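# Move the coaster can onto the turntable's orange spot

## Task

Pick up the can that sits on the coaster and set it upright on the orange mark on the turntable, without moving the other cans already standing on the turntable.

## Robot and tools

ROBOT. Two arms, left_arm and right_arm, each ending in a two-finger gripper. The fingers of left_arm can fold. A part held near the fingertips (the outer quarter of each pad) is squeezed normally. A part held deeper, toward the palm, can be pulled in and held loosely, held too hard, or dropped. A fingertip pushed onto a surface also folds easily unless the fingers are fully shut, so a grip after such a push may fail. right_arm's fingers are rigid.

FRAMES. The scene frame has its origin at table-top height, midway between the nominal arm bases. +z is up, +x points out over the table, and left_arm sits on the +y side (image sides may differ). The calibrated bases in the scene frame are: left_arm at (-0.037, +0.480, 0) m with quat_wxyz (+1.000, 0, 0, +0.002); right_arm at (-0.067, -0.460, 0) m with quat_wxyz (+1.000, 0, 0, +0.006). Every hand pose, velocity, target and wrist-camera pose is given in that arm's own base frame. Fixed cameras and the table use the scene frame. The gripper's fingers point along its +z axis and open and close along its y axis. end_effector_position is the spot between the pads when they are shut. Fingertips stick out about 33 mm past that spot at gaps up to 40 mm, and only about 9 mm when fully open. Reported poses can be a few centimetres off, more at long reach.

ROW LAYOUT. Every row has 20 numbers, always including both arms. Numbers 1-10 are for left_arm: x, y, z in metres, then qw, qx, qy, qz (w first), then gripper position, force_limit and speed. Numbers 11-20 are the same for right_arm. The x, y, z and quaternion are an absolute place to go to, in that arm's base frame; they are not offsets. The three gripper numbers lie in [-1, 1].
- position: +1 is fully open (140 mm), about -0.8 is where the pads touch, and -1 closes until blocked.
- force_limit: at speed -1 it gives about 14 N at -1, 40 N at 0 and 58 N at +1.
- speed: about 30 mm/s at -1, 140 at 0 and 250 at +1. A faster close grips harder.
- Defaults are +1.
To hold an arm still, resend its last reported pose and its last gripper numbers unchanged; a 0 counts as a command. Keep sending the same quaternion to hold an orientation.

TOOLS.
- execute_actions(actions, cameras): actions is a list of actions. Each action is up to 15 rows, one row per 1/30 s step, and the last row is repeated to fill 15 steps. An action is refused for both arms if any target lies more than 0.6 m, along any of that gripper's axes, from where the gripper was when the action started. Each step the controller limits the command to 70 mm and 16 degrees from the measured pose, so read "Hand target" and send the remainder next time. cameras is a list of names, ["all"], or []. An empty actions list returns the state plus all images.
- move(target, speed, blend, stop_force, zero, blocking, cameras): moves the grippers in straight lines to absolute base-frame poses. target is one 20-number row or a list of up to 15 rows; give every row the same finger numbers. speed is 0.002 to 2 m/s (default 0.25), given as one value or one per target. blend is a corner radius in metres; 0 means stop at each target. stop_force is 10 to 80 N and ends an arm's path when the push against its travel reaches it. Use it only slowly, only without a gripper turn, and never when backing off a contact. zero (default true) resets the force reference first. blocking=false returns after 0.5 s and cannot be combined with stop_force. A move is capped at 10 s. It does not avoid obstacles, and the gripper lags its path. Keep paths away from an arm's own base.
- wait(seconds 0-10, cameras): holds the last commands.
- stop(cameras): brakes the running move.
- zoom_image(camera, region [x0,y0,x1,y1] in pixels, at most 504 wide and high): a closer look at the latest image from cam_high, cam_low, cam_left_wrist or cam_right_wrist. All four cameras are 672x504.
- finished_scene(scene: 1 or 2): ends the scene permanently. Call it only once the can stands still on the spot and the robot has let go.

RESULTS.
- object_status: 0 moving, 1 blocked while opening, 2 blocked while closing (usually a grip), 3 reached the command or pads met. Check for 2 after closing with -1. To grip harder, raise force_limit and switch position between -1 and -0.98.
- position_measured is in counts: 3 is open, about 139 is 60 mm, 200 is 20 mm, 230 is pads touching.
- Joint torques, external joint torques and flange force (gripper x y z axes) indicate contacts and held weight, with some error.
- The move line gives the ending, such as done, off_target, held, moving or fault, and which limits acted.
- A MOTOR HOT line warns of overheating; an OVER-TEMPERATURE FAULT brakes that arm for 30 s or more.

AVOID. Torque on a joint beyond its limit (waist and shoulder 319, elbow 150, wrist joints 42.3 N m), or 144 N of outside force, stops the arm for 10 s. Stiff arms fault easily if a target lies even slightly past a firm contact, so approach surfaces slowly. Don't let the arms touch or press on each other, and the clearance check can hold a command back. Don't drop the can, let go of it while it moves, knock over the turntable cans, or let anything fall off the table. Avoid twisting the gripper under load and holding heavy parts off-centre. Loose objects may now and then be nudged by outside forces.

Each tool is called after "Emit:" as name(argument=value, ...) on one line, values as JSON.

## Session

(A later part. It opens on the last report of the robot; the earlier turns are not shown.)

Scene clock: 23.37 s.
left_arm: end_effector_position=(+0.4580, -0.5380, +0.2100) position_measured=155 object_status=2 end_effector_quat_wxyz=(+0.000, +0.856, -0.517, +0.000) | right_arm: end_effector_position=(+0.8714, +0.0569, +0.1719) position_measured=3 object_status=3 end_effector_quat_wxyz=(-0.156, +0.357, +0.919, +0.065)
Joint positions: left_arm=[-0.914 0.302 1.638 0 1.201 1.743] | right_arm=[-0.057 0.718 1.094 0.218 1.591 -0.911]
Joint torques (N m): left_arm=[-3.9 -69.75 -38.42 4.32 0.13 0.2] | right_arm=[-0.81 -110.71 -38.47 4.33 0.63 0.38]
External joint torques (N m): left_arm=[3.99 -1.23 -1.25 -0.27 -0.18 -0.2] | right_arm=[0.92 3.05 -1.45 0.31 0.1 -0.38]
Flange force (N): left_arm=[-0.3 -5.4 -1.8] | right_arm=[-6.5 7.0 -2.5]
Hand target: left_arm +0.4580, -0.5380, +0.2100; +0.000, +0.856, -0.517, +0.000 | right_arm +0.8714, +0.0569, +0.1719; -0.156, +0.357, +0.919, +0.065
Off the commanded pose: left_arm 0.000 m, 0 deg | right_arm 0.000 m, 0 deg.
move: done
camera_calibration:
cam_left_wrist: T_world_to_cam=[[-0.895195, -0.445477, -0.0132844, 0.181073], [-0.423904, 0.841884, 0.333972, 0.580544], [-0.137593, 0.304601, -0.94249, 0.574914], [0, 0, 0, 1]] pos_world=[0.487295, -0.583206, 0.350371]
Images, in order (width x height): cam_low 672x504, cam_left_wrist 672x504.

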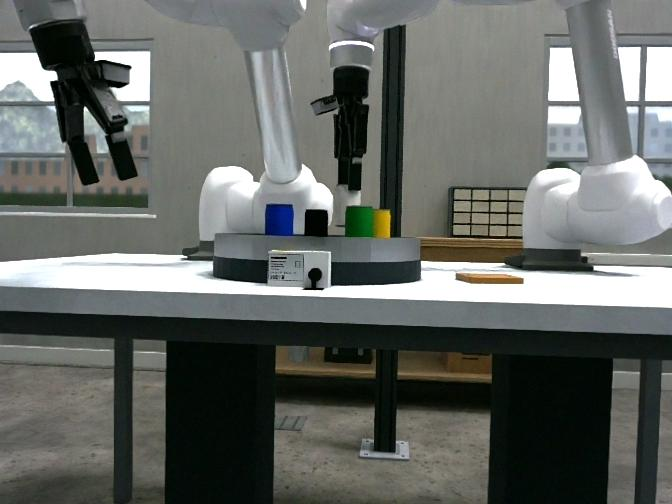

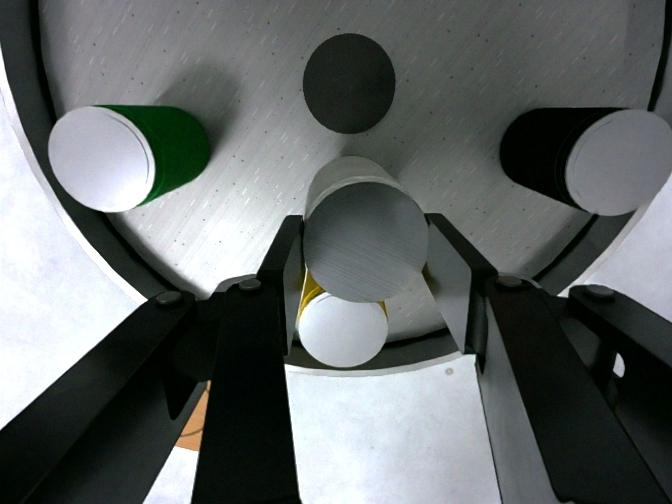

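Emit:
move(target=[[0.458, -0.538, 0.27, 0, 0.856, -0.517, 0, -1, -0.01, -1, 0.8714, 0.0569, 0.1719, -0.156, 0.357, 0.919, 0.065, 1, 1, 1],[0.3597, -0.5516, 0.27, 0, 0.856, -0.517, 0, -1, -0.01, -1, 0.8714, 0.0569, 0.1719, -0.156, 0.357, 0.919, 0.065, 1, 1, 1]], cameras=["cam_high","cam_left_wrist"])

Scene clock: 26.97 s.
left_arm: end_effector_position=(+0.3597, -0.5516, +0.2700) position_measured=155 object_status=2 end_effector_quat_wxyz=(+0.000, +0.856, -0.517, +0.000) | right_arm: end_effector_position=(+0.8714, +0.0569, +0.1719) position_measured=3 object_status=3 end_effector_quat_wxyz=(-0.156, +0.357, +0.919, +0.065)
Joint positions: left_arm=[-1.045 0.197 1.66 0 1.284 1.612] | right_arm=[-0.057 0.718 1.094 0.218 1.591 -0.911]
Joint torques (N m): left_arm=[-3.36 -60.21 -39.41 4.5 0.13 0.15] | right_arm=[-1.19 -110.62 -38.64 4.32 0.62 0.3]
External joint torques (N m): left_arm=[3.41 -1.31 -1.49 -0.31 -0.19 -0.15] | right_arm=[1 2.69 -1.4 0.34 0.12 -0.3]
Flange force (N): left_arm=[0.5 -5.0 -2.2] | right_arm=[-5.9 6.7 -2.5]
Hand target: left_arm +0.3597, -0.5516, +0.2700; +0.000, +0.856, -0.517, +0.000 | right_arm +0.8714, +0.0569, +0.1719; -0.156, +0.357, +0.919, +0.065
Off the commanded pose: left_arm 0.000 m, 0 deg | right_arm 0.000 m, 0 deg.
move: done
camera_calibration:
cam_left_wrist: T_world_to_cam=[[-0.895151, -0.445566, -0.013272, 0.0877388], [-0.423996, 0.841869, 0.333891, 0.530346], [-0.137597, 0.30451, -0.942518, 0.62204], [0, 0, 0, 1]] pos_world=[0.388995, -0.596806, 0.410371]
Images, in order (width x height): cam_high 672x504, cam_left_wrist 672x504.

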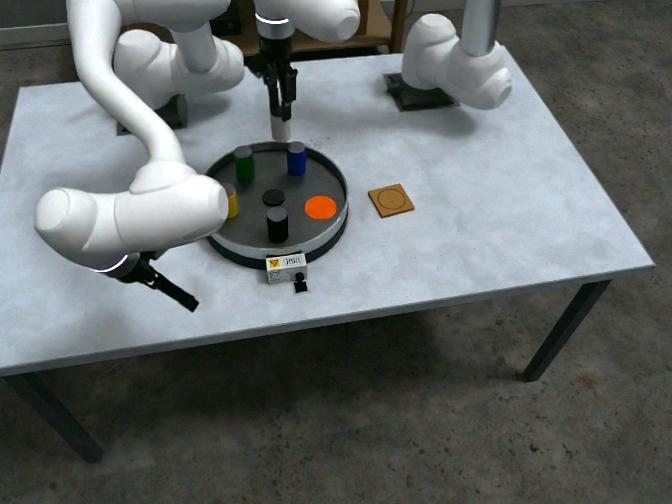

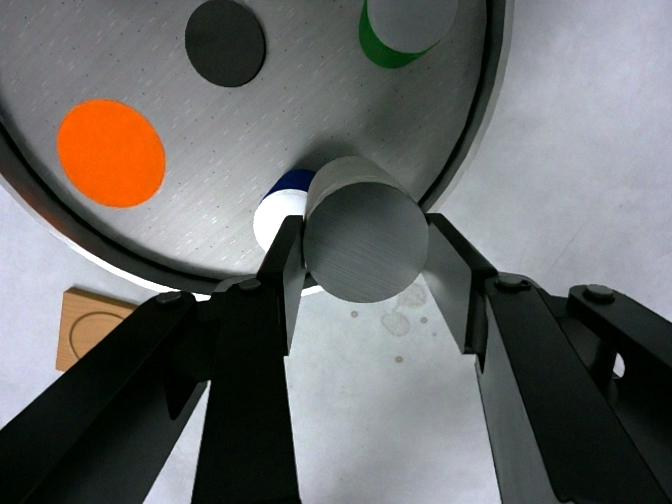

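Emit:
wait(seconds=0.1)

Emit:
execute_actions(actions=[[[0.3597,-0.5514,0.27,0,0.856,-0.517,0,-1,-0.01,-1,0.8714,0.0569,0.1719,-0.156,0.357,0.919,0.065,1,1,1],[0.36,-0.5508,0.27,0,0.856,-0.517,0,-1,-0.01,-1,0.8714,0.0569,0.1719,-0.156,0.357,0.919,0.065,1,1,1],[0.3603,-0.5497,0.27,0,0.856,-0.517,0,-1,-0.01,-1,0.8714,0.0569,0.1719,-0.156,0.357,0.919,0.065,1,1,1],[0.3609,-0.5483,0.27,0,0.856,-0.517,0,-1,-0.01,-1,0.8714,0.0569,0.1719,-0.156,0.357,0.919,0.065,1,1,1],[0.3616,-0.5465,0.27,0,0.856,-0.517,0,-1,-0.01,-1,0.8714,0.0569,0.1719,-0.156,0.357,0.919,0.065,1,1,1],[0.3625,-0.5444,0.27,0,0.856,-0.517,0,-1,-0.01,-1,0.8714,0.0569,0.1719,-0.156,0.357,0.919,0.065,1,1,1],[0.3636,-0.5418,0.27,0,0.856,-0.517,0,-1,-0.01,-1,0.8714,0.0569,0.1719,-0.156,0.357,0.919,0.065,1,1,1],[0.365,-0.5389,0.27,0,0.856,-0.517,0,-1,-0.01,-1,0.8714,0.0569,0.1719,-0.156,0.357,0.919,0.065,1,1,1],[0.3666,-0.5356,0.27,0,0.856,-0.517,0,-1,-0.01,-1,0.8714,0.0569,0.1719,-0.156,0.357,0.919,0.065,1,1,1],[0.3685,-0.532,0.27,0,0.856,-0.517,0,-1,-0.01,-1,0.8714,0.0569,0.1719,-0.156,0.357,0.919,0.065,1,1,1],[0.3707,-0.5283,0.27,0,0.856,-0.517,0,-1,-0.01,-1,0.8714,0.0569,0.1719,-0.156,0.357,0.919,0.065,1,1,1],[0.3729,-0.5246,0.27,0,0.856,-0.517,0,-1,-0.01,-1,0.8714,0.0569,0.1719,-0.156,0.357,0.919,0.065,1,1,1],[0.3753,-0.521,0.27,0,0.856,-0.517,0,-1,-0.01,-1,0.8714,0.0569,0.1719,-0.156,0.357,0.919,0.065,1,1,1],[0.3778,-0.5175,0.27,0,0.856,-0.517,0,-1,-0.01,-1,0.8714,0.0569,0.1719,-0.156,0.357,0.919,0.065,1,1,1],[0.3803,-0.5141,0.27,0,0.856,-0.517,0,-1,-0.01,-1,0.8714,0.0569,0.1719,-0.156,0.357,0.919,0.065,1,1,1]],[[0.383,-0.5107,0.27,0,0.856,-0.517,0,-1,-0.01,-1,0.8714,0.0569,0.1719,-0.156,0.357,0.919,0.065,1,1,1],[0.3858,-0.5075,0.27,0,0.856,-0.517,0,-1,-0.01,-1,0.8714,0.0569,0.1719,-0.156,0.357,0.919,0.065,1,1,1],[0.3887,-0.5043,0.27,0,0.856,-0.517,0,-1,-0.01,-1,0.8714,0.0569,0.1719,-0.156,0.357,0.919,0.065,1,1,1],[0.3917,-0.5012,0.27,0,0.856,-0.517,0,-1,-0.01,-1,0.8714,0.0569,0.1719,-0.156,0.357,0.919,0.065,1,1,1],[0.3947,-0.4982,0.27,0,0.856,-0.517,0,-1,-0.01,-1,0.8714,0.0569,0.1719,-0.156,0.357,0.919,0.065,1,1,1],[0.3979,-0.4953,0.27,0,0.856,-0.517,0,-1,-0.01,-1,0.8714,0.0569,0.1719,-0.156,0.357,0.919,0.065,1,1,1],[0.4012,-0.4925,0.27,0,0.856,-0.517,0,-1,-0.01,-1,0.8714,0.0569,0.1719,-0.156,0.357,0.919,0.065,1,1,1],[0.4045,-0.4898,0.27,0,0.856,-0.517,0,-1,-0.01,-1,0.8714,0.0569,0.1719,-0.156,0.357,0.919,0.065,1,1,1],[0.4079,-0.4872,0.27,0,0.856,-0.517,0,-1,-0.01,-1,0.8714,0.0569,0.1719,-0.156,0.357,0.919,0.065,1,1,1],[0.4114,-0.4847,0.27,0,0.856,-0.517,0,-1,-0.01,-1,0.8714,0.0569,0.1719,-0.156,0.357,0.919,0.065,1,1,1],[0.415,-0.4823,0.27,0,0.856,-0.517,0,-1,-0.01,-1,0.8714,0.0569,0.1719,-0.156,0.357,0.919,0.065,1,1,1],[0.4187,-0.4801,0.27,0,0.856,-0.517,0,-1,-0.01,-1,0.8714,0.0569,0.1719,-0.156,0.357,0.919,0.065,1,1,1],[0.4224,-0.4779,0.27,0,0.856,-0.517,0,-1,-0.01,-1,0.8714,0.0569,0.1719,-0.156,0.357,0.919,0.065,1,1,1],[0.4262,-0.4759,0.27,0,0.856,-0.517,0,-1,-0.01,-1,0.8714,0.0569,0.1719,-0.156,0.357,0.919,0.065,1,1,1],[0.43,-0.4739,0.27,0,0.856,-0.517,0,-1,-0.01,-1,0.8714,0.0569,0.1719,-0.156,0.357,0.919,0.065,1,1,1]],[[0.4339,-0.4721,0.27,0,0.856,-0.517,0,-1,-0.01,-1,0.8714,0.0569,0.1719,-0.156,0.357,0.919,0.065,1,1,1],[0.4379,-0.4705,0.27,0,0.856,-0.517,0,-1,-0.01,-1,0.8714,0.0569,0.1719,-0.156,0.357,0.919,0.065,1,1,1],[0.4419,-0.4689,0.27,0,0.856,-0.517,0,-1,-0.01,-1,0.8714,0.0569,0.1719,-0.156,0.357,0.919,0.065,1,1,1],[0.4459,-0.4675,0.27,0,0.856,-0.517,0,-1,-0.01,-1,0.8714,0.0569,0.1719,-0.156,0.357,0.919,0.065,1,1,1],[0.45,-0.4662,0.27,0,0.856,-0.517,0,-1,-0.01,-1,0.8714,0.0569,0.1719,-0.156,0.357,0.919,0.065,1,1,1],[0.4541,-0.465,0.27,0,0.856,-0.517,0,-1,-0.01,-1,0.8714,0.0569,0.1719,-0.156,0.357,0.919,0.065,1,1,1],[0.4583,-0.464,0.27,0,0.856,-0.517,0,-1,-0.01,-1,0.8714,0.0569,0.1719,-0.156,0.357,0.919,0.065,1,1,1],[0.4625,-0.463,0.27,0,0.856,-0.517,0,-1,-0.01,-1,0.8714,0.0569,0.1719,-0.156,0.357,0.919,0.065,1,1,1],[0.4668,-0.4623,0.27,0,0.856,-0.517,0,-1,-0.01,-1,0.8714,0.0569,0.1719,-0.156,0.357,0.919,0.065,1,1,1],[0.471,-0.4616,0.27,0,0.856,-0.517,0,-1,-0.01,-1,0.8714,0.0569,0.1719,-0.156,0.357,0.919,0.065,1,1,1],[0.4753,-0.4611,0.27,0,0.856,-0.517,0,-1,-0.01,-1,0.8714,0.0569,0.1719,-0.156,0.357,0.919,0.065,1,1,1],[0.4795,-0.4607,0.27,0,0.856,-0.517,0,-1,-0.01,-1,0.8714,0.0569,0.1719,-0.156,0.357,0.919,0.065,1,1,1],[0.4838,-0.4604,0.27,0,0.856,-0.517,0,-1,-0.01,-1,0.8714,0.0569,0.1719,-0.156,0.357,0.919,0.065,1,1,1],[0.4881,-0.4603,0.27,0,0.856,-0.517,0,-1,-0.01,-1,0.8714,0.0569,0.1719,-0.156,0.357,0.919,0.065,1,1,1],[0.4924,-0.4603,0.27,0,0.856,-0.517,0,-1,-0.01,-1,0.8714,0.0569,0.1719,-0.156,0.357,0.919,0.065,1,1,1]],[[0.4967,-0.4605,0.27,0,0.856,-0.517,0,-1,-0.01,-1,0.8714,0.0569,0.1719,-0.156,0.357,0.919,0.065,1,1,1],[0.501,-0.4607,0.27,0,0.856,-0.517,0,-1,-0.01,-1,0.8714,0.0569,0.1719,-0.156,0.357,0.919,0.065,1,1,1],[0.5053,-0.4611,0.27,0,0.856,-0.517,0,-1,-0.01,-1,0.8714,0.0569,0.1719,-0.156,0.357,0.919,0.065,1,1,1],[0.5095,-0.4617,0.27,0,0.856,-0.517,0,-1,-0.01,-1,0.8714,0.0569,0.1719,-0.156,0.357,0.919,0.065,1,1,1],[0.5138,-0.4624,0.27,0,0.856,-0.517,0,-1,-0.01,-1,0.8714,0.0569,0.1719,-0.156,0.357,0.919,0.065,1,1,1],[0.518,-0.4632,0.27,0,0.856,-0.517,0,-1,-0.01,-1,0.8714,0.0569,0.1719,-0.156,0.357,0.919,0.065,1,1,1],[0.5222,-0.4641,0.27,0,0.856,-0.517,0,-1,-0.01,-1,0.8714,0.0569,0.1719,-0.156,0.357,0.919,0.065,1,1,1],[0.5264,-0.4652,0.27,0,0.856,-0.517,0,-1,-0.01,-1,0.8714,0.0569,0.1719,-0.156,0.357,0.919,0.065,1,1,1],[0.5305,-0.4663,0.27,0,0.856,-0.517,0,-1,-0.01,-1,0.8714,0.0569,0.1719,-0.156,0.357,0.919,0.065,1,1,1],[0.5346,-0.4677,0.27,0,0.856,-0.517,0,-1,-0.01,-1,0.8714,0.0569,0.1719,-0.156,0.357,0.919,0.065,1,1,1],[0.5386,-0.4691,0.27,0,0.856,-0.517,0,-1,-0.01,-1,0.8714,0.0569,0.1719,-0.156,0.357,0.919,0.065,1,1,1],[0.5426,-0.4707,0.27,0,0.856,-0.517,0,-1,-0.01,-1,0.8714,0.0569,0.1719,-0.156,0.357,0.919,0.065,1,1,1],[0.5466,-0.4724,0.27,0,0.856,-0.517,0,-1,-0.01,-1,0.8714,0.0569,0.1719,-0.156,0.357,0.919,0.065,1,1,1],[0.5505,-0.4742,0.27,0,0.856,-0.517,0,-1,-0.01,-1,0.8714,0.0569,0.1719,-0.156,0.357,0.919,0.065,1,1,1],[0.5543,-0.4761,0.27,0,0.856,-0.517,0,-1,-0.01,-1,0.8714,0.0569,0.1719,-0.156,0.357,0.919,0.065,1,1,1]],[[0.5581,-0.4782,0.27,0,0.856,-0.517,0,-1,-0.01,-1,0.8714,0.0569,0.1719,-0.156,0.357,0.919,0.065,1,1,1],[0.5618,-0.4803,0.27,0,0.856,-0.517,0,-1,-0.01,-1,0.8714,0.0569,0.1719,-0.156,0.357,0.919,0.065,1,1,1],[0.5654,-0.4826,0.27,0,0.856,-0.517,0,-1,-0.01,-1,0.8714,0.0569,0.1719,-0.156,0.357,0.919,0.065,1,1,1],[0.5689,-0.4849,0.27,0,0.856,-0.517,0,-1,-0.01,-1,0.8714,0.0569,0.1719,-0.156,0.357,0.919,0.065,1,1,1],[0.5719,-0.4871,0.27,0,0.856,-0.517,0,-1,-0.01,-1,0.8714,0.0569,0.1719,-0.156,0.357,0.919,0.065,1,1,1],[0.5746,-0.4891,0.27,0,0.856,-0.517,0,-1,-0.01,-1,0.8714,0.0569,0.1719,-0.156,0.357,0.919,0.065,1,1,1],[0.577,-0.491,0.27,0,0.856,-0.517,0,-1,-0.01,-1,0.8714,0.0569,0.1719,-0.156,0.357,0.919,0.065,1,1,1],[0.5791,-0.4927,0.27,0,0.856,-0.517,0,-1,-0.01,-1,0.8714,0.0569,0.1719,-0.156,0.357,0.919,0.065,1,1,1],[0.5809,-0.4942,0.27,0,0.856,-0.517,0,-1,-0.01,-1,0.8714,0.0569,0.1719,-0.156,0.357,0.919,0.065,1,1,1],[0.5824,-0.4955,0.27,0,0.856,-0.517,0,-1,-0.01,-1,0.8714,0.0569,0.1719,-0.156,0.357,0.919,0.065,1,1,1],[0.5836,-0.4966,0.27,0,0.856,-0.517,0,-1,-0.01,-1,0.8714,0.0569,0.1719,-0.156,0.357,0.919,0.065,1,1,1],[0.5845,-0.4974,0.27,0,0.856,-0.517,0,-1,-0.01,-1,0.8714,0.0569,0.1719,-0.156,0.357,0.919,0.065,1,1,1],[0.5851,-0.4981,0.27,0,0.856,-0.517,0,-1,-0.01,-1,0.8714,0.0569,0.1719,-0.156,0.357,0.919,0.065,1,1,1],[0.5855,-0.4984,0.27,0,0.856,-0.517,0,-1,-0.01,-1,0.8714,0.0569,0.1719,-0.156,0.357,0.919,0.065,1,1,1],[0.5856,-0.4986,0.27,0,0.856,-0.517,0,-1,-0.01,-1,0.8714,0.0569,0.1719,-0.156,0.357,0.919,0.065,1,1,1]]], cameras=["cam_high","cam_left_wrist"])

Emit:
move(target=[0.3597, -0.5516, 0.27, 0, 0.856, -0.517, 0, -1, -0.01, -1, 0.8714, 0.0569, 0.1719, -0.156, 0.357, 0.919, 0.065, 1, 1, 1], cameras=["cam_high","cam_left_wrist"])

Scene clock: 29.20 s.
left_arm: end_effector_position=(+0.3597, -0.5516, +0.2700) position_measured=155 object_status=2 end_effector_quat_wxyz=(+0.000, +0.856, -0.517, +0.000) | right_arm: end_effector_position=(+0.8714, +0.0569, +0.1719) position_measured=3 object_status=3 end_effector_quat_wxyz=(-0.156, +0.357, +0.919, +0.065)
Joint positions: left_arm=[-1.045 0.197 1.66 0 1.284 1.612] | right_arm=[-0.057 0.718 1.094 0.218 1.591 -0.911]
Joint torques (N m): left_arm=[-4.01 -60.35 -39.41 4.48 0.11 0.25] | right_arm=[-0.57 -110.85 -38.42 4.29 0.65 0.38]
External joint torques (N m): left_arm=[3.91 -0.9 -1.43 -0.29 -0.17 -0.25] | right_arm=[0.5 4.38 -1.09 0.3 0.07 -0.38]
Flange force (N): left_arm=[1.0 -5.7 -2.0] | right_arm=[-8.0 7.5 -2.0]
Hand target: left_arm +0.3597, -0.5516, +0.2700; +0.000, +0.856, -0.517, +0.000 | right_arm +0.8714, +0.0569, +0.1719; -0.156, +0.357, +0.919, +0.065
Tool commands: left_gripper/position=-1.0 left_gripper/force_limit=-0.01 left_gripper/speed=-1.0 right_gripper/position=+1.0 right_gripper/force_limit=+1.0 right_gripper/speed=+1.0
Off the commanded pose: left_arm 0.000 m, 0 deg | right_arm 0.000 m, 0 deg.
wait: 0.10 s; at rest from the start

Scene clock: 31.90 s.
left_arm: end_effector_position=(+0.5856, -0.4985, +0.2700) position_measured=155 object_status=2 end_effector_quat_wxyz=(+0.000, +0.856, -0.517, +0.000) | right_arm: end_effector_position=(+0.8714, +0.0569, +0.1719) position_measured=3 object_status=3 end_effector_quat_wxyz=(-0.156, +0.357, +0.919, +0.065)
Joint positions: left_arm=[-0.75 0.37 1.432 0 1.34 1.907] | right_arm=[-0.057 0.718 1.094 0.218 1.591 -0.911]
Joint torques (N m): left_arm=[-4.07 -78.48 -40.05 4.48 0.15 0.17] | right_arm=[-0.81 -110.52 -38.53 4.33 0.6 0.37]
External joint torques (N m): left_arm=[4.34 -0.93 -1.44 -0.23 -0.21 -0.17] | right_arm=[0.88 3.36 -1.03 0.28 0.14 -0.37]
External joint torques at the end of the 1st action: left_arm=[0.48 -0.55 -0.95 -0.48 0.04 0.21] | right_arm=[1.16 4.25 -1.3 0.3 0.07 -0.34]
External joint torques at the end of the 2nd action: left_arm=[3.97 -3.45 -1.33 -0.32 -0.09 0.19] | right_arm=[0.92 3.05 -1.64 0.3 0.04 -0.28]
External joint torques at the end of the 3rd action: left_arm=[7.86 -0.49 -0.88 -0.18 -0.35 0.25] | right_arm=[0.64 4.59 -1.12 0.32 0.06 -0.36]
External joint torques at the end of the 4th action: left_arm=[3.89 -2.55 -0.73 -0.26 -0.68 -0.1] | right_arm=[0.6 4.49 -0.82 0.25 0.13 -0.31]
Flange force (N): left_arm=[-0.3 -5.7 -1.9] | right_arm=[-6.2 6.5 -1.9]
Flange force at the end of the 1st action (N): left_arm=[0.8 -1.2 -1.6] | right_arm=[-7.7 8.3 -2.2]
Flange force at the end of the 2nd action (N): left_arm=[-4.1 -5.7 -3.2] | right_arm=[-6.8 7.5 -2.8]
Flange force at the end of the 3rd action (N): left_arm=[-2.5 -11.9 -0.8] | right_arm=[-8.2 7.9 -2.0]
Flange force at the end of the 4th action (N): left_arm=[-4.3 -3.9 -0.8] | right_arm=[-7.6 7.2 -1.6]
Hand target: left_arm +0.5856, -0.4986, +0.2700; +0.000, +0.856, -0.517, +0.000 | right_arm +0.8714, +0.0569, +0.1719; -0.156, +0.357, +0.919, +0.065
Off the commanded pose: left_arm 0.000 m, 0 deg | right_arm 0.000 m, 0 deg.
Step readings (end_effector_position of left_arm | right_arm; steps 1 to 15: 1st action; 16 to 30: 2nd action; 31 to 45: 3rd action; 46 to 60: 4th action; 61 to 75: 5th action):
0: (+0.3597, -0.5516, +0.2700) | (+0.8714, +0.0569, +0.1719)
1: (+0.3597, -0.5516, +0.2700) | (+0.8714, +0.0569, +0.1719)
2: (+0.3597, -0.5515, +0.2700) | (+0.8714, +0.0569, +0.1719)
4: (+0.3599, -0.5504, +0.2700) | (+0.8714, +0.0569, +0.1719)
8: (+0.3626, -0.5439, +0.2700) | (+0.8714, +0.0569, +0.1719)
15: (+0.3756, -0.5205, +0.2700) | (+0.8714, +0.0569, +0.1719)
16: (+0.3778, -0.5174, +0.2700) | (+0.8714, +0.0569, +0.1719)
17: (+0.3801, -0.5144, +0.2700) | (+0.8714, +0.0569, +0.1719)
19: (+0.3858, -0.5075, +0.2700) | (+0.8714, +0.0569, +0.1719)
23: (+0.3975, -0.4956, +0.2700) | (+0.8714, +0.0569, +0.1719)
30: (+0.4227, -0.4777, +0.2700) | (+0.8714, +0.0569, +0.1719)
31: (+0.4261, -0.4759, +0.2700) | (+0.8714, +0.0569, +0.1719)
32: (+0.4296, -0.4741, +0.2700) | (+0.8714, +0.0569, +0.1719)
34: (+0.4379, -0.4704, +0.2700) | (+0.8714, +0.0569, +0.1719)
38: (+0.4537, -0.4650, +0.2700) | (+0.8714, +0.0569, +0.1719)
45: (+0.4847, -0.4603, +0.2700) | (+0.8714, +0.0569, +0.1719)
46: (+0.4886, -0.4602, +0.2700) | (+0.8714, +0.0569, +0.1719)
47: (+0.4924, -0.4602, +0.2700) | (+0.8714, +0.0569, +0.1719)
49: (+0.5013, -0.4606, +0.2700) | (+0.8714, +0.0569, +0.1719)
53: (+0.5178, -0.4631, +0.2700) | (+0.8714, +0.0569, +0.1719)
60: (+0.5469, -0.4725, +0.2699) | (+0.8714, +0.0569, +0.1719)
61: (+0.5504, -0.4741, +0.2699) | (+0.8714, +0.0569, +0.1719)
62: (+0.5538, -0.4758, +0.2699) | (+0.8714, +0.0569, +0.1719)
64: (+0.5617, -0.4802, +0.2699) | (+0.8714, +0.0569, +0.1719)
68: (+0.5743, -0.4889, +0.2699) | (+0.8714, +0.0569, +0.1719)
75: (+0.5852, -0.4981, +0.2700) | (+0.8714, +0.0569, +0.1719)
camera_calibration:
cam_left_wrist: T_world_to_cam=[[-0.895201, -0.445464, -0.0133268, 0.313723], [-0.423922, 0.841922, 0.333852, 0.581389], [-0.137499, 0.304514, -0.942531, 0.636995], [0, 0, 0, 1]] pos_world=[0.614894, -0.543706, 0.410471]
Images, in order (width x height): cam_high 672x504, cam_left_wrist 672x504.

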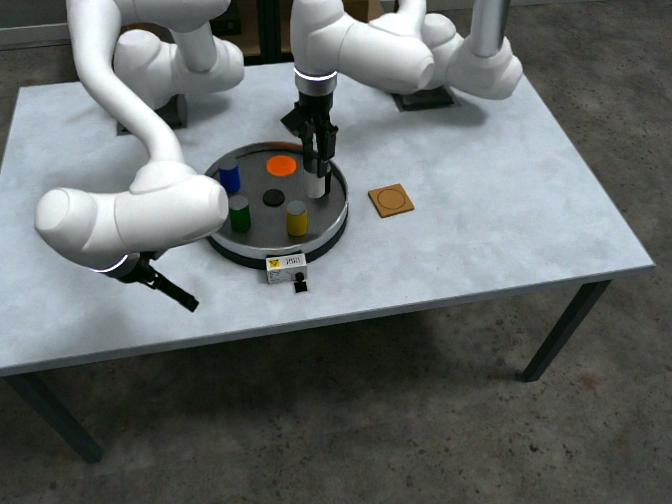

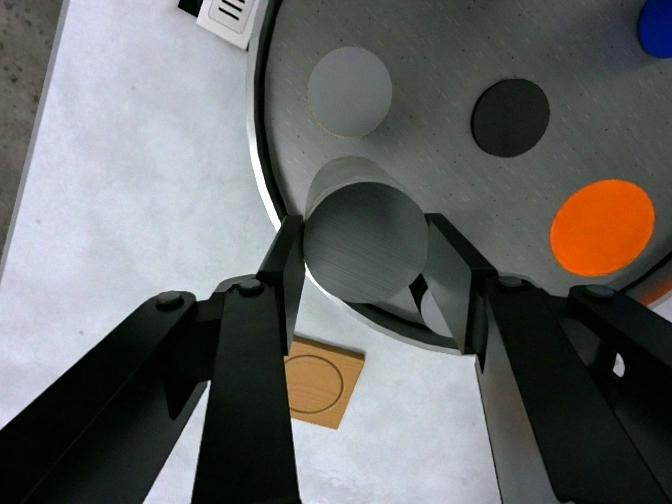

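Scene clock: 33.20 s.
left_arm: end_effector_position=(+0.3597, -0.5516, +0.2700) position_measured=155 object_status=2 end_effector_quat_wxyz=(+0.000, +0.856, -0.517, +0.000) | right_arm: end_effector_position=(+0.8714, +0.0569, +0.1719) position_measured=3 object_status=3 end_effector_quat_wxyz=(-0.156, +0.357, +0.919, +0.065)
Joint positions: left_arm=[-1.045 0.197 1.66 0 1.284 1.612] | right_arm=[-0.057 0.718 1.094 0.218 1.591 -0.911]
Joint torques (N m): left_arm=[-3.51 -60.09 -39.7 4.48 0.12 0.22] | right_arm=[-1.49 -110.79 -38.58 4.35 0.61 0.37]
External joint torques (N m): left_arm=[3.55 -1.21 -1.14 -0.29 -0.18 -0.22] | right_arm=[1.42 3.49 -1.24 0.28 0.11 -0.37]
Flange force (N): left_arm=[0.0 -5.1 -1.7] | right_arm=[-6.5 7.5 -2.1]
Hand target: left_arm +0.3597, -0.5516, +0.2700; +0.000, +0.856, -0.517, +0.000 | right_arm +0.8714, +0.0569, +0.1719; -0.156, +0.357, +0.919, +0.065
Off the commanded pose: left_arm 0.000 m, 0 deg | right_arm 0.000 m, 0 deg.
move: done
camera_calibration:
cam_left_wrist: T_world_to_cam=[[-0.895151, -0.445566, -0.013272, 0.0877388], [-0.423996, 0.841869, 0.333891, 0.530346], [-0.137597, 0.30451, -0.942518, 0.62204], [0, 0, 0, 1]] pos_world=[0.388995, -0.596806, 0.410371]
Images, in order (width x height): cam_high 672x504, cam_left_wrist 672x504.

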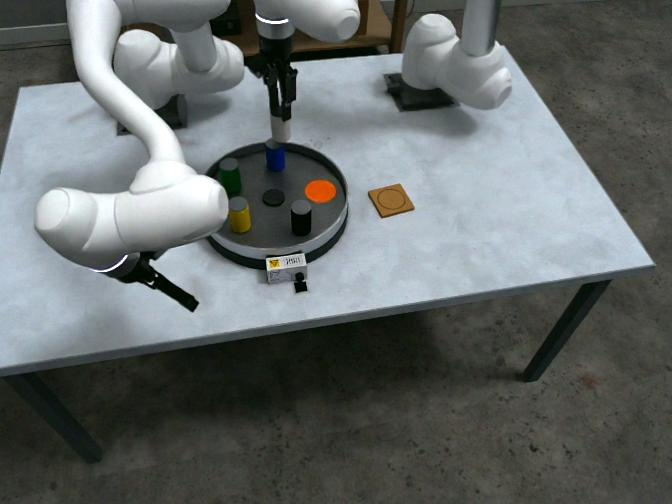

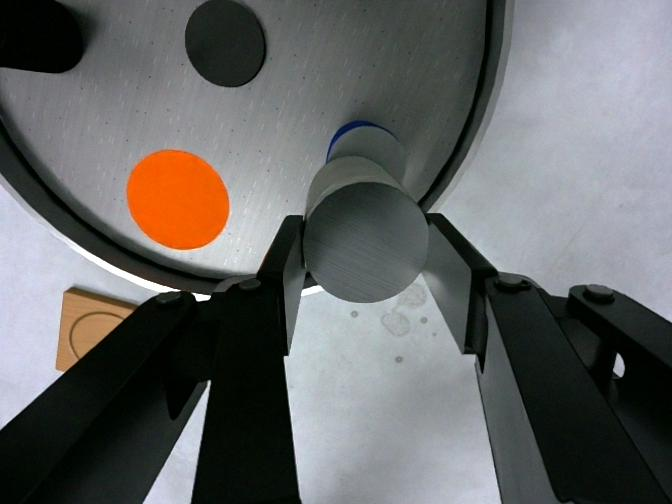

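Emit:
wait(seconds=0)

Scene clock: 35.00 s.
left_arm: end_effector_position=(+0.3597, -0.5516, +0.2700) position_measured=155 object_status=2 end_effector_quat_wxyz=(+0.000, +0.856, -0.517, +0.000) | right_arm: end_effector_position=(+0.8714, +0.0569, +0.1719) position_measured=3 object_status=3 end_effector_quat_wxyz=(-0.156, +0.357, +0.919, +0.065)
Joint positions: left_arm=[-1.045 0.197 1.66 0 1.284 1.612] | right_arm=[-0.057 0.718 1.094 0.218 1.591 -0.911]
Joint torques (N m): left_arm=[-3.3 -60.21 -39.48 4.51 0.12 0.25] | right_arm=[-0.82 -110.78 -38.67 4.34 0.67 0.31]
External joint torques (N m): left_arm=[3.27 -1.11 -1.31 -0.33 -0.17 -0.25] | right_arm=[0.72 3.51 -1.11 0.29 0.06 -0.31]
Flange force (N): left_arm=[0.5 -4.7 -1.9] | right_arm=[-6.6 6.7 -1.9]
Hand target: left_arm +0.3597, -0.5516, +0.2700; +0.000, +0.856, -0.517, +0.000 | right_arm +0.8714, +0.0569, +0.1719; -0.156, +0.357, +0.919, +0.065
Tool commands: left_gripper/position=-1.0 left_gripper/force_limit=-0.01 left_gripper/speed=-1.0 right_gripper/position=+1.0 right_gripper/force_limit=+1.0 right_gripper/speed=+1.0
Off the commanded pose: left_arm 0.000 m, 0 deg | right_arm 0.000 m, 0 deg.

Emit:
wait(seconds=0)

Scene clock: 35.37 s.
left_arm: end_effector_position=(+0.3597, -0.5516, +0.2700) position_measured=155 object_status=2 end_effector_quat_wxyz=(+0.000, +0.856, -0.517, +0.000) | right_arm: end_effector_position=(+0.8714, +0.0569, +0.1719) position_measured=3 object_status=3 end_effector_quat_wxyz=(-0.156, +0.357, +0.919, +0.065)
Joint positions: left_arm=[-1.045 0.197 1.66 0 1.284 1.612] | right_arm=[-0.057 0.718 1.094 0.218 1.591 -0.911]
Joint torques (N m): left_arm=[-3.48 -60.08 -39.51 4.41 0.08 0.11] | right_arm=[-0.99 -110.89 -38.69 4.36 0.63 0.36]
External joint torques (N m): left_arm=[3.55 -1.07 -1.2 -0.24 -0.13 -0.11] | right_arm=[1.13 3.35 -1.19 0.29 0.09 -0.36]
Flange force (N): left_arm=[0.4 -5.3 -1.8] | right_arm=[-6.3 7.0 -2.0]
Hand target: left_arm +0.3597, -0.5516, +0.2700; +0.000, +0.856, -0.517, +0.000 | right_arm +0.8714, +0.0569, +0.1719; -0.156, +0.357, +0.919, +0.065
Tool commands: left_gripper/position=-1.0 left_gripper/force_limit=-0.01 left_gripper/speed=-1.0 right_gripper/position=+1.0 right_gripper/force_limit=+1.0 right_gripper/speed=+1.0
Off the commanded pose: left_arm 0.000 m, 0 deg | right_arm 0.000 m, 0 deg.

Emit:
wait(seconds=0)

Scene clock: 35.63 s.
left_arm: end_effector_position=(+0.3597, -0.5516, +0.2700) position_measured=155 object_status=2 end_effector_quat_wxyz=(+0.000, +0.856, -0.517, +0.000) | right_arm: end_effector_position=(+0.8714, +0.0569, +0.1719) position_measured=3 object_status=3 end_effector_quat_wxyz=(-0.156, +0.357, +0.919, +0.065)
Joint positions: left_arm=[-1.045 0.197 1.66 0 1.284 1.612] | right_arm=[-0.057 0.718 1.094 0.218 1.591 -0.911]
Joint torques (N m): left_arm=[-3.93 -59.36 -39.29 4.39 0.13 0.17] | right_arm=[-0.47 -110.78 -38.51 4.33 0.61 0.38]
External joint torques (N m): left_arm=[3.73 -1.9 -1.54 -0.22 -0.19 -0.16] | right_arm=[0.62 2.56 -1.58 0.34 0.13 -0.38]
Flange force (N): left_arm=[-0.3 -5.4 -2.6] | right_arm=[-6.3 6.5 -2.9]
Hand target: left_arm +0.3597, -0.5516, +0.2700; +0.000, +0.856, -0.517, +0.000 | right_arm +0.8714, +0.0569, +0.1719; -0.156, +0.357, +0.919, +0.065
Tool commands: left_gripper/position=-1.0 left_gripper/force_limit=-0.01 left_gripper/speed=-1.0 right_gripper/position=+1.0 right_gripper/force_limit=+1.0 right_gripper/speed=+1.0
Off the commanded pose: left_arm 0.000 m, 0 deg | right_arm 0.000 m, 0 deg.

Emit:
wait(seconds=0.9)

Emit:
execute_actions(actions=[[[0.3597,-0.5514,0.2695,0,0.856,-0.517,0,-1,-0.01,-1,0.8714,0.0569,0.1719,-0.156,0.357,0.919,0.065,1,1,1],[0.36,-0.5508,0.268,0,0.856,-0.517,0,-1,-0.01,-1,0.8714,0.0569,0.1719,-0.156,0.357,0.919,0.065,1,1,1],[0.3603,-0.5497,0.266,0,0.856,-0.517,0,-1,-0.01,-1,0.8714,0.0569,0.1719,-0.156,0.357,0.919,0.065,1,1,1],[0.3609,-0.5483,0.264,0,0.856,-0.517,0,-1,-0.01,-1,0.8714,0.0569,0.1719,-0.156,0.357,0.919,0.065,1,1,1],[0.3616,-0.5465,0.262,0,0.856,-0.517,0,-1,-0.01,-1,0.8714,0.0569,0.1719,-0.156,0.357,0.919,0.065,1,1,1],[0.3625,-0.5444,0.261,0,0.856,-0.517,0,-1,-0.01,-1,0.8714,0.0569,0.1719,-0.156,0.357,0.919,0.065,1,1,1],[0.3636,-0.5418,0.26,0,0.856,-0.517,0,-1,-0.01,-1,0.8714,0.0569,0.1719,-0.156,0.357,0.919,0.065,1,1,1],[0.365,-0.5389,0.2597,0,0.856,-0.517,0,-1,-0.01,-1,0.8714,0.0569,0.1719,-0.156,0.357,0.919,0.065,1,1,1],[0.3666,-0.5356,0.259,0,0.856,-0.517,0,-1,-0.01,-1,0.8714,0.0569,0.1719,-0.156,0.357,0.919,0.065,1,1,1],[0.3685,-0.532,0.2577,0,0.856,-0.517,0,-1,-0.01,-1,0.8714,0.0569,0.1719,-0.156,0.357,0.919,0.065,1,1,1],[0.3707,-0.5283,0.256,0,0.856,-0.517,0,-1,-0.01,-1,0.8714,0.0569,0.1719,-0.156,0.357,0.919,0.065,1,1,1],[0.3729,-0.5246,0.2539,0,0.856,-0.517,0,-1,-0.01,-1,0.8714,0.0569,0.1719,-0.156,0.357,0.919,0.065,1,1,1],[0.3753,-0.521,0.2515,0,0.856,-0.517,0,-1,-0.01,-1,0.8714,0.0569,0.1719,-0.156,0.357,0.919,0.065,1,1,1],[0.3778,-0.5175,0.2486,0,0.856,-0.517,0,-1,-0.01,-1,0.8714,0.0569,0.1719,-0.156,0.357,0.919,0.065,1,1,1],[0.3803,-0.5141,0.2455,0,0.856,-0.517,0,-1,-0.01,-1,0.8714,0.0569,0.1719,-0.156,0.357,0.919,0.065,1,1,1]],[[0.383,-0.5107,0.2421,0,0.856,-0.517,0,-1,-0.01,-1,0.8714,0.0569,0.1719,-0.156,0.357,0.919,0.065,1,1,1],[0.3858,-0.5075,0.2385,0,0.856,-0.517,0,-1,-0.01,-1,0.8714,0.0569,0.1719,-0.156,0.357,0.919,0.065,1,1,1],[0.3887,-0.5043,0.2346,0,0.856,-0.517,0,-1,-0.01,-1,0.8714,0.0569,0.1719,-0.156,0.357,0.919,0.065,1,1,1],[0.3917,-0.5012,0.2306,0,0.856,-0.517,0,-1,-0.01,-1,0.8714,0.0569,0.1719,-0.156,0.357,0.919,0.065,1,1,1],[0.3947,-0.4982,0.2264,0,0.856,-0.517,0,-1,-0.01,-1,0.8714,0.0569,0.1719,-0.156,0.357,0.919,0.065,1,1,1],[0.3979,-0.4953,0.2221,0,0.856,-0.517,0,-1,-0.01,-1,0.8714,0.0569,0.1719,-0.156,0.357,0.919,0.065,1,1,1],[0.4012,-0.4925,0.2177,0,0.856,-0.517,0,-1,-0.01,-1,0.8714,0.0569,0.1719,-0.156,0.357,0.919,0.065,1,1,1],[0.4045,-0.4898,0.2132,0,0.856,-0.517,0,-1,-0.01,-1,0.8714,0.0569,0.1719,-0.156,0.357,0.919,0.065,1,1,1],[0.4079,-0.4872,0.2088,0,0.856,-0.517,0,-1,-0.01,-1,0.8714,0.0569,0.1719,-0.156,0.357,0.919,0.065,1,1,1],[0.4114,-0.4847,0.2043,0,0.856,-0.517,0,-1,-0.01,-1,0.8714,0.0569,0.1719,-0.156,0.357,0.919,0.065,1,1,1],[0.415,-0.4823,0.1999,0,0.856,-0.517,0,-1,-0.01,-1,0.8714,0.0569,0.1719,-0.156,0.357,0.919,0.065,1,1,1],[0.4187,-0.4801,0.1956,0,0.856,-0.517,0,-1,-0.01,-1,0.8714,0.0569,0.1719,-0.156,0.357,0.919,0.065,1,1,1],[0.4224,-0.4779,0.1914,0,0.856,-0.517,0,-1,-0.01,-1,0.8714,0.0569,0.1719,-0.156,0.357,0.919,0.065,1,1,1],[0.4262,-0.4759,0.1874,0,0.856,-0.517,0,-1,-0.01,-1,0.8714,0.0569,0.1719,-0.156,0.357,0.919,0.065,1,1,1],[0.43,-0.4739,0.1835,0,0.856,-0.517,0,-1,-0.01,-1,0.8714,0.0569,0.1719,-0.156,0.357,0.919,0.065,1,1,1]],[[0.4339,-0.4721,0.1799,0,0.856,-0.517,0,-1,-0.01,-1,0.8714,0.0569,0.1719,-0.156,0.357,0.919,0.065,1,1,1],[0.4379,-0.4705,0.1765,0,0.856,-0.517,0,-1,-0.01,-1,0.8714,0.0569,0.1719,-0.156,0.357,0.919,0.065,1,1,1],[0.4419,-0.4689,0.1734,0,0.856,-0.517,0,-1,-0.01,-1,0.8714,0.0569,0.1719,-0.156,0.357,0.919,0.065,1,1,1],[0.4459,-0.4675,0.1705,0,0.856,-0.517,0,-1,-0.01,-1,0.8714,0.0569,0.1719,-0.156,0.357,0.919,0.065,1,1,1],[0.45,-0.4662,0.1681,0,0.856,-0.517,0,-1,-0.01,-1,0.8714,0.0569,0.1719,-0.156,0.357,0.919,0.065,1,1,1],[0.4541,-0.465,0.166,0,0.856,-0.517,0,-1,-0.01,-1,0.8714,0.0569,0.1719,-0.156,0.357,0.919,0.065,1,1,1],[0.4583,-0.464,0.1643,0,0.856,-0.517,0,-1,-0.01,-1,0.8714,0.0569,0.1719,-0.156,0.357,0.919,0.065,1,1,1],[0.4625,-0.463,0.163,0,0.856,-0.517,0,-1,-0.01,-1,0.8714,0.0569,0.1719,-0.156,0.357,0.919,0.065,1,1,1],[0.4668,-0.4623,0.1623,0,0.856,-0.517,0,-1,-0.01,-1,0.8714,0.0569,0.1719,-0.156,0.357,0.919,0.065,1,1,1],[0.471,-0.4616,0.162,0,0.856,-0.517,0,-1,-0.01,-1,0.8714,0.0569,0.1719,-0.156,0.357,0.919,0.065,1,1,1],[0.4753,-0.4611,0.162,0,0.856,-0.517,0,-1,-0.01,-1,0.8714,0.0569,0.1719,-0.156,0.357,0.919,0.065,1,1,1],[0.4795,-0.4607,0.162,0,0.856,-0.517,0,-1,-0.01,-1,0.8714,0.0569,0.1719,-0.156,0.357,0.919,0.065,1,1,1],[0.4838,-0.4604,0.162,0,0.856,-0.517,0,-1,-0.01,-1,0.8714,0.0569,0.1719,-0.156,0.357,0.919,0.065,1,1,1],[0.4881,-0.4603,0.162,0,0.856,-0.517,0,-1,-0.01,-1,0.8714,0.0569,0.1719,-0.156,0.357,0.919,0.065,1,1,1],[0.4924,-0.4603,0.162,0,0.856,-0.517,0,-1,-0.01,-1,0.8714,0.0569,0.1719,-0.156,0.357,0.919,0.065,1,1,1]],[[0.4967,-0.4605,0.162,0,0.856,-0.517,0,0.3,-0.01,-0.3,0.8714,0.0569,0.1719,-0.156,0.357,0.919,0.065,1,1,1],[0.501,-0.4607,0.162,0,0.856,-0.517,0,0.3,-0.01,-0.3,0.8714,0.0569,0.1719,-0.156,0.357,0.919,0.065,1,1,1],[0.5053,-0.4611,0.162,0,0.856,-0.517,0,0.3,-0.01,-0.3,0.8714,0.0569,0.1719,-0.156,0.357,0.919,0.065,1,1,1],[0.5095,-0.4617,0.162,0,0.856,-0.517,0,0.3,-0.01,-0.3,0.8714,0.0569,0.1719,-0.156,0.357,0.919,0.065,1,1,1],[0.5138,-0.4624,0.162,0,0.856,-0.517,0,0.3,-0.01,-0.3,0.8714,0.0569,0.1719,-0.156,0.357,0.919,0.065,1,1,1],[0.518,-0.4632,0.162,0,0.856,-0.517,0,0.3,-0.01,-0.3,0.8714,0.0569,0.1719,-0.156,0.357,0.919,0.065,1,1,1],[0.5222,-0.4641,0.162,0,0.856,-0.517,0,0.3,-0.01,-0.3,0.8714,0.0569,0.1719,-0.156,0.357,0.919,0.065,1,1,1],[0.5264,-0.4652,0.162,0,0.856,-0.517,0,0.3,-0.01,-0.3,0.8714,0.0569,0.1719,-0.156,0.357,0.919,0.065,1,1,1],[0.5305,-0.4663,0.162,0,0.856,-0.517,0,0.3,-0.01,-0.3,0.8714,0.0569,0.1719,-0.156,0.357,0.919,0.065,1,1,1],[0.5346,-0.4677,0.162,0,0.856,-0.517,0,0.3,-0.01,-0.3,0.8714,0.0569,0.1719,-0.156,0.357,0.919,0.065,1,1,1],[0.5386,-0.4691,0.162,0,0.856,-0.517,0,0.3,-0.01,-0.3,0.8714,0.0569,0.1719,-0.156,0.357,0.919,0.065,1,1,1],[0.5426,-0.4707,0.1635,0,0.856,-0.517,0,0.3,-0.01,-0.3,0.8714,0.0569,0.1719,-0.156,0.357,0.919,0.065,1,1,1],[0.5466,-0.4724,0.166,0,0.856,-0.517,0,0.3,-0.01,-0.3,0.8714,0.0569,0.1719,-0.156,0.357,0.919,0.065,1,1,1],[0.5505,-0.4742,0.17,0,0.856,-0.517,0,0.3,-0.01,-0.3,0.8714,0.0569,0.1719,-0.156,0.357,0.919,0.065,1,1,1],[0.5543,-0.4761,0.175,0,0.856,-0.517,0,0.3,-0.01,-0.3,0.8714,0.0569,0.1719,-0.156,0.357,0.919,0.065,1,1,1]],[[0.5581,-0.4782,0.181,0,0.856,-0.517,0,0.3,-0.01,-0.3,0.8714,0.0569,0.1719,-0.156,0.357,0.919,0.065,1,1,1],[0.5618,-0.4803,0.187,0,0.856,-0.517,0,0.3,-0.01,-0.3,0.8714,0.0569,0.1719,-0.156,0.357,0.919,0.065,1,1,1],[0.5654,-0.4826,0.194,0,0.856,-0.517,0,0.3,-0.01,-0.3,0.8714,0.0569,0.1719,-0.156,0.357,0.919,0.065,1,1,1],[0.5689,-0.4849,0.201,0,0.856,-0.517,0,0.3,-0.01,-0.3,0.8714,0.0569,0.1719,-0.156,0.357,0.919,0.065,1,1,1],[0.5719,-0.4871,0.208,0,0.856,-0.517,0,0.3,-0.01,-0.3,0.8714,0.0569,0.1719,-0.156,0.357,0.919,0.065,1,1,1],[0.5746,-0.4891,0.215,0,0.856,-0.517,0,0.3,-0.01,-0.3,0.8714,0.0569,0.1719,-0.156,0.357,0.919,0.065,1,1,1],[0.577,-0.491,0.222,0,0.856,-0.517,0,0.3,-0.01,-0.3,0.8714,0.0569,0.1719,-0.156,0.357,0.919,0.065,1,1,1],[0.5791,-0.4927,0.229,0,0.856,-0.517,0,0.3,-0.01,-0.3,0.8714,0.0569,0.1719,-0.156,0.357,0.919,0.065,1,1,1],[0.5809,-0.4942,0.235,0,0.856,-0.517,0,0.3,-0.01,-0.3,0.8714,0.0569,0.1719,-0.156,0.357,0.919,0.065,1,1,1],[0.5824,-0.4955,0.241,0,0.856,-0.517,0,0.3,-0.01,-0.3,0.8714,0.0569,0.1719,-0.156,0.357,0.919,0.065,1,1,1],[0.5836,-0.4966,0.246,0,0.856,-0.517,0,0.3,-0.01,-0.3,0.8714,0.0569,0.1719,-0.156,0.357,0.919,0.065,1,1,1],[0.5845,-0.4974,0.25,0,0.856,-0.517,0,0.3,-0.01,-0.3,0.8714,0.0569,0.1719,-0.156,0.357,0.919,0.065,1,1,1],[0.5851,-0.4981,0.253,0,0.856,-0.517,0,0.3,-0.01,-0.3,0.8714,0.0569,0.1719,-0.156,0.357,0.919,0.065,1,1,1],[0.5855,-0.4984,0.255,0,0.856,-0.517,0,0.3,-0.01,-0.3,0.8714,0.0569,0.1719,-0.156,0.357,0.919,0.065,1,1,1],[0.5856,-0.4986,0.256,0,0.856,-0.517,0,0.3,-0.01,-0.3,0.8714,0.0569,0.1719,-0.156,0.357,0.919,0.065,1,1,1]]], cameras=["cam_high","cam_left_wrist"])

Emit:
move(target=[0.50, -0.40, 0.33, 0, 0.856, -0.517, 0, 0.3, -0.01, -0.3, 0.8714, 0.0569, 0.1719, -0.156, 0.357, 0.919, 0.065, 1, 1, 1], cameras=["cam_high","cam_low","cam_left_wrist"])

Emit:
zoom_image(camera="cam_high", region=[180, 120, 440, 320])

Scene clock: 38.77 s.
left_arm: end_effector_position=(+0.3597, -0.5516, +0.2700) position_measured=155 object_status=2 end_effector_quat_wxyz=(+0.000, +0.856, -0.517, +0.000) | right_arm: end_effector_position=(+0.8714, +0.0569, +0.1719) position_measured=3 object_status=3 end_effector_quat_wxyz=(-0.156, +0.357, +0.919, +0.065)
Joint positions: left_arm=[-1.045 0.197 1.66 0 1.284 1.612] | right_arm=[-0.057 0.718 1.094 0.218 1.591 -0.911]
Joint torques (N m): left_arm=[-3.42 -60.13 -39.47 4.41 0.17 0.23] | right_arm=[-0.69 -110.64 -38.41 4.34 0.64 0.33]
External joint torques (N m): left_arm=[3.42 -1.03 -1.17 -0.24 -0.22 -0.23] | right_arm=[0.72 3.19 -1.5 0.31 0.07 -0.33]
Flange force (N): left_arm=[0.3 -4.9 -1.6] | right_arm=[-6.9 7.2 -2.6]
Hand target: left_arm +0.3597, -0.5516, +0.2700; +0.000, +0.856, -0.517, +0.000 | right_arm +0.8714, +0.0569, +0.1719; -0.156, +0.357, +0.919, +0.065
Tool commands: left_gripper/position=-1.0 left_gripper/force_limit=-0.01 left_gripper/speed=-1.0 right_gripper/position=+1.0 right_gripper/force_limit=+1.0 right_gripper/speed=+1.0
Off the commanded pose: left_arm 0.000 m, 0 deg | right_arm 0.000 m, 0 deg.
wait: 0.90 s; at rest from the start

Scene clock: 41.50 s.
left_arm: end_effector_position=(+0.5856, -0.4985, +0.2559) position_measured=91 object_status=3 end_effector_quat_wxyz=(+0.000, +0.856, -0.517, +0.000) | right_arm: end_effector_position=(+0.8714, +0.0569, +0.1719) position_measured=3 object_status=3 end_effector_quat_wxyz=(-0.156, +0.357, +0.919, +0.065)
Joint positions: left_arm=[-0.75 0.375 1.45 0 1.316 1.907] | right_arm=[-0.057 0.718 1.094 0.218 1.591 -0.911]
Joint torques (N m): left_arm=[-3.93 -77.21 -39.26 4.52 0.18 0.22] | right_arm=[-0.85 -110.3 -38.67 4.33 0.65 0.3]
External joint torques (N m): left_arm=[3.71 -2.48 -2.03 -0.31 -0.23 -0.22] | right_arm=[0.77 3.78 -1.04 0.29 0.05 -0.3]
External joint torques at the end of the 1st action: left_arm=[3.44 0.09 -2.06 -0.42 0.48 -0.37] | right_arm=[0.99 3.6 -1.15 0.3 0.15 -0.34]
External joint torques at the end of the 2nd action: left_arm=[2.46 -0.88 -0.41 -0.3 -0.18 -0.3] | right_arm=[0.89 4.07 -1.08 0.26 0.05 -0.33]
External joint torques at the end of the 3rd action: left_arm=[3.97 -4.09 -1.02 -0.24 0.05 -0.49] | right_arm=[1.07 3.73 -1.23 0.27 0.06 -0.37]
External joint torques at the end of the 4th action: left_arm=[2.32 -2.92 -2.14 -0.28 -0.47 0.08] | right_arm=[0.64 3.45 -1.15 0.28 0.03 -0.36]
Flange force (N): left_arm=[-1.0 -4.5 -3.2] | right_arm=[-6.9 7.0 -1.8]
Flange force at the end of the 1st action (N): left_arm=[3.7 -5.4 -3.4] | right_arm=[-6.7 7.2 -2.1]
Flange force at the end of the 2nd action (N): left_arm=[-1.2 -3.2 -0.7] | right_arm=[-7.3 7.4 -1.8]
Flange force at the end of the 3rd action (N): left_arm=[-5.2 -3.8 -4.2] | right_arm=[-7.0 7.5 -2.0]
Flange force at the end of the 4th action (N): left_arm=[-1.2 -3.1 -3.3] | right_arm=[-6.7 6.6 -2.0]
Hand target: left_arm +0.5856, -0.4986, +0.2560; +0.000, +0.856, -0.517, +0.000 | right_arm +0.8714, +0.0569, +0.1719; -0.156, +0.357, +0.919, +0.065
Off the commanded pose: left_arm 0.000 m, 0 deg | right_arm 0.000 m, 0 deg.
Step readings (end_effector_position of left_arm | right_arm; steps 1 to 15: 1st action; 16 to 30: 2nd action; 31 to 45: 3rd action; 46 to 60: 4th action; 61 to 75: 5th action):
0: (+0.3597, -0.5516, +0.2700) | (+0.8714, +0.0569, +0.1719)
1: (+0.3597, -0.5516, +0.2700) | (+0.8714, +0.0569, +0.1719)
2: (+0.3596, -0.5515, +0.2698) | (+0.8714, +0.0569, +0.1719)
4: (+0.3600, -0.5504, +0.2672) | (+0.8714, +0.0569, +0.1719)
8: (+0.3627, -0.5437, +0.2607) | (+0.8714, +0.0569, +0.1719)
15: (+0.3751, -0.5212, +0.2515) | (+0.8714, +0.0569, +0.1719)
16: (+0.3780, -0.5171, +0.2481) | (+0.8714, +0.0569, +0.1719)
17: (+0.3803, -0.5140, +0.2453) | (+0.8714, +0.0569, +0.1719)
19: (+0.3859, -0.5071, +0.2383) | (+0.8714, +0.0569, +0.1719)
23: (+0.3977, -0.4952, +0.2222) | (+0.8714, +0.0569, +0.1719)
30: (+0.4217, -0.4780, +0.1921) | (+0.8714, +0.0569, +0.1719)
31: (+0.4262, -0.4756, +0.1873) | (+0.8714, +0.0569, +0.1719)
32: (+0.4298, -0.4738, +0.1837) | (+0.8714, +0.0569, +0.1719)
34: (+0.4381, -0.4701, +0.1764) | (+0.8714, +0.0569, +0.1719)
38: (+0.4540, -0.4646, +0.1658) | (+0.8714, +0.0569, +0.1719)
45: (+0.4839, -0.4604, +0.1620) | (+0.8714, +0.0569, +0.1719)
46: (+0.4890, -0.4602, +0.1620) | (+0.8714, +0.0569, +0.1719)
47: (+0.4928, -0.4603, +0.1620) | (+0.8714, +0.0569, +0.1719)
49: (+0.5019, -0.4607, +0.1620) | (+0.8714, +0.0569, +0.1719)
53: (+0.5183, -0.4632, +0.1620) | (+0.8714, +0.0569, +0.1719)
60: (+0.5458, -0.4720, +0.1660) | (+0.8714, +0.0569, +0.1719)
61: (+0.5503, -0.4741, +0.1705) | (+0.8714, +0.0569, +0.1719)
62: (+0.5536, -0.4757, +0.1748) | (+0.8714, +0.0569, +0.1719)
64: (+0.5611, -0.4799, +0.1868) | (+0.8714, +0.0569, +0.1719)
68: (+0.5735, -0.4882, +0.2135) | (+0.8714, +0.0569, +0.1719)
75: (+0.5850, -0.4979, +0.2528) | (+0.8714, +0.0569, +0.1719)
camera_calibration:
cam_left_wrist: T_world_to_cam=[[-0.895201, -0.445464, -0.0133268, 0.313535], [-0.423922, 0.841922, 0.333852, 0.586096], [-0.137499, 0.304514, -0.942531, 0.623705], [0, 0, 0, 1]] pos_world=[0.614894, -0.543706, 0.396371]
Images, in order (width x height): cam_high 672x504, cam_left_wrist 672x504.

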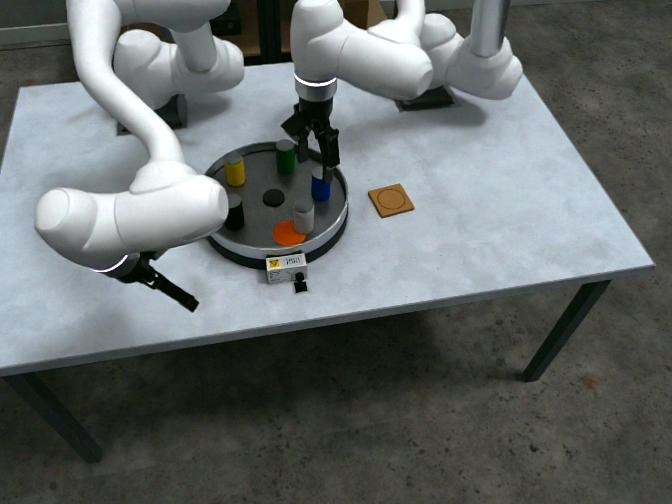

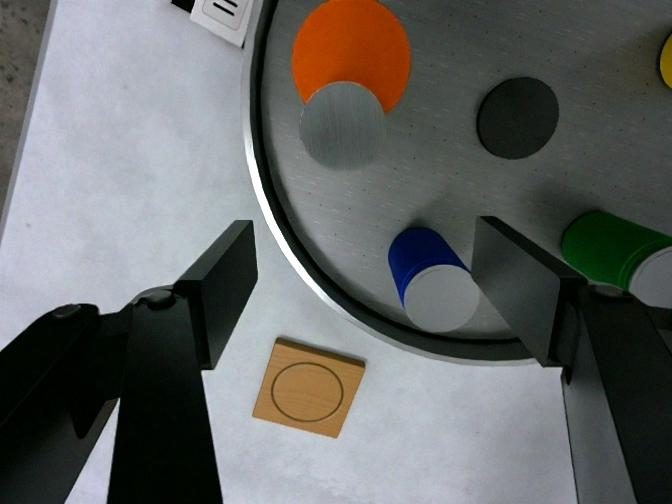

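Scene clock: 42.50 s.
left_arm: end_effector_position=(+0.5000, -0.4000, +0.3299) position_measured=91 object_status=3 end_effector_quat_wxyz=(+0.000, +0.856, -0.517, +0.000) | right_arm: end_effector_position=(+0.8714, +0.0569, +0.1719) position_measured=3 object_status=3 end_effector_quat_wxyz=(-0.156, +0.357, +0.919, +0.065)
Joint positions: left_arm=[-0.729 0.146 1.611 0 1.385 1.929] | right_arm=[-0.057 0.718 1.094 0.218 1.591 -0.911]
Joint torques (N m): left_arm=[-3.45 -54.41 -39.85 4.56 0.1 0.26] | right_arm=[-1.03 -110.6 -38.67 4.33 0.66 0.31]
External joint torques (N m): left_arm=[3.53 -2.72 -1.98 -0.28 -0.15 -0.26] | right_arm=[1.06 3.79 -1.03 0.29 0.05 -0.31]
Flange force (N): left_arm=[-2.4 -4.5 -3.5] | right_arm=[-6.7 7.2 -1.7]
Hand target: left_arm +0.5000, -0.4000, +0.3300; +0.000, +0.856, -0.517, +0.000 | right_arm +0.8714, +0.0569, +0.1719; -0.156, +0.357, +0.919, +0.065
Off the commanded pose: left_arm 0.000 m, 0 deg | right_arm 0.000 m, 0 deg.
move: done
camera_calibration:
cam_left_wrist: T_world_to_cam=[[-0.895183, -0.445503, -0.0131997, 0.281638], [-0.423897, 0.841872, 0.334012, 0.442182], [-0.137691, 0.304597, -0.942477, 0.651738], [0, 0, 0, 1]] pos_world=[0.529296, -0.445307, 0.470271]
Images, in order (width x height): cam_high 672x504, cam_low 672x504, cam_left_wrist 672x504.

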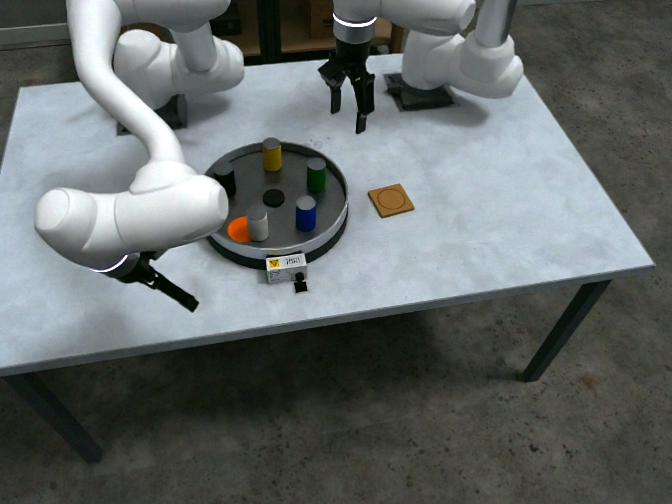

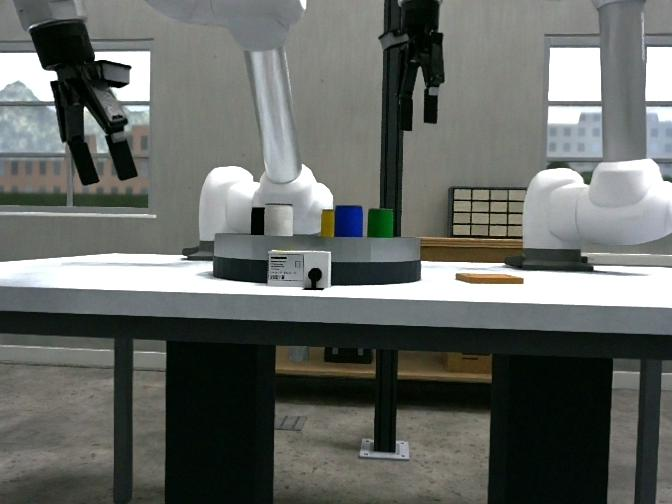

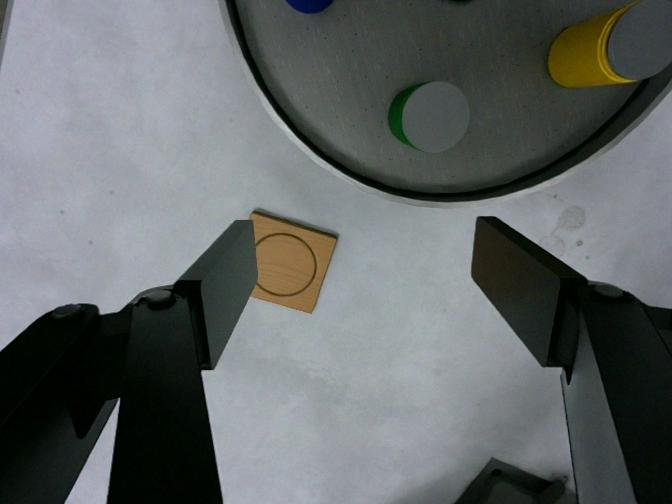

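Scaled by 1.938.

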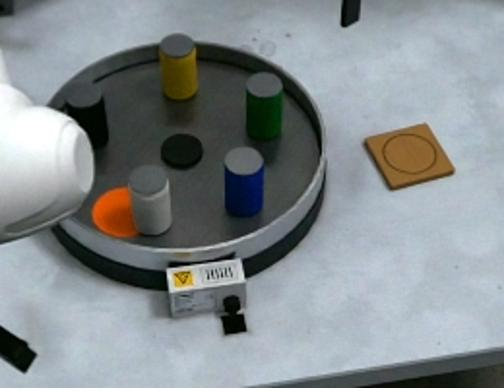

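Emit:
move(target=[0.3589, -0.5511, 0.25, 0, 0.856, -0.517, 0, 0.3, -0.01, -0.3, 0.8714, 0.0569, 0.1719, -0.156, 0.357, 0.919, 0.065, 1, 1, 1])

Scene clock: 45.23 s.
left_arm: end_effector_position=(+0.3589, -0.5510, +0.2500) position_measured=91 object_status=3 end_effector_quat_wxyz=(+0.000, +0.856, -0.517, +0.000) | right_arm: end_effector_position=(+0.8714, +0.0569, +0.1719) position_measured=3 object_status=3 end_effector_quat_wxyz=(-0.156, +0.357, +0.919, +0.065)
Joint positions: left_arm=[-1.046 0.205 1.687 0 1.249 1.611] | right_arm=[-0.057 0.718 1.094 0.218 1.591 -0.911]
Joint torques (N m): left_arm=[-2.77 -59.83 -37.56 4.37 0.11 0.29] | right_arm=[-0.68 -110.49 -38.73 4.42 0.63 0.38]
External joint torques (N m): left_arm=[3 -1.82 -2.7 -0.24 -0.17 -0.29] | right_arm=[0.71 2.4 -1.4 0.25 0.09 -0.38]
Flange force (N): left_arm=[2.1 -4.3 -4.0] | right_arm=[-5.7 6.0 -2.5]
Hand target: left_arm +0.3589, -0.5511, +0.2500; +0.000, +0.856, -0.517, +0.000 | right_arm +0.8714, +0.0569, +0.1719; -0.156, +0.357, +0.919, +0.065
Off the commanded pose: left_arm 0.000 m, 0 deg | right_arm 0.000 m, 0 deg.
move: done


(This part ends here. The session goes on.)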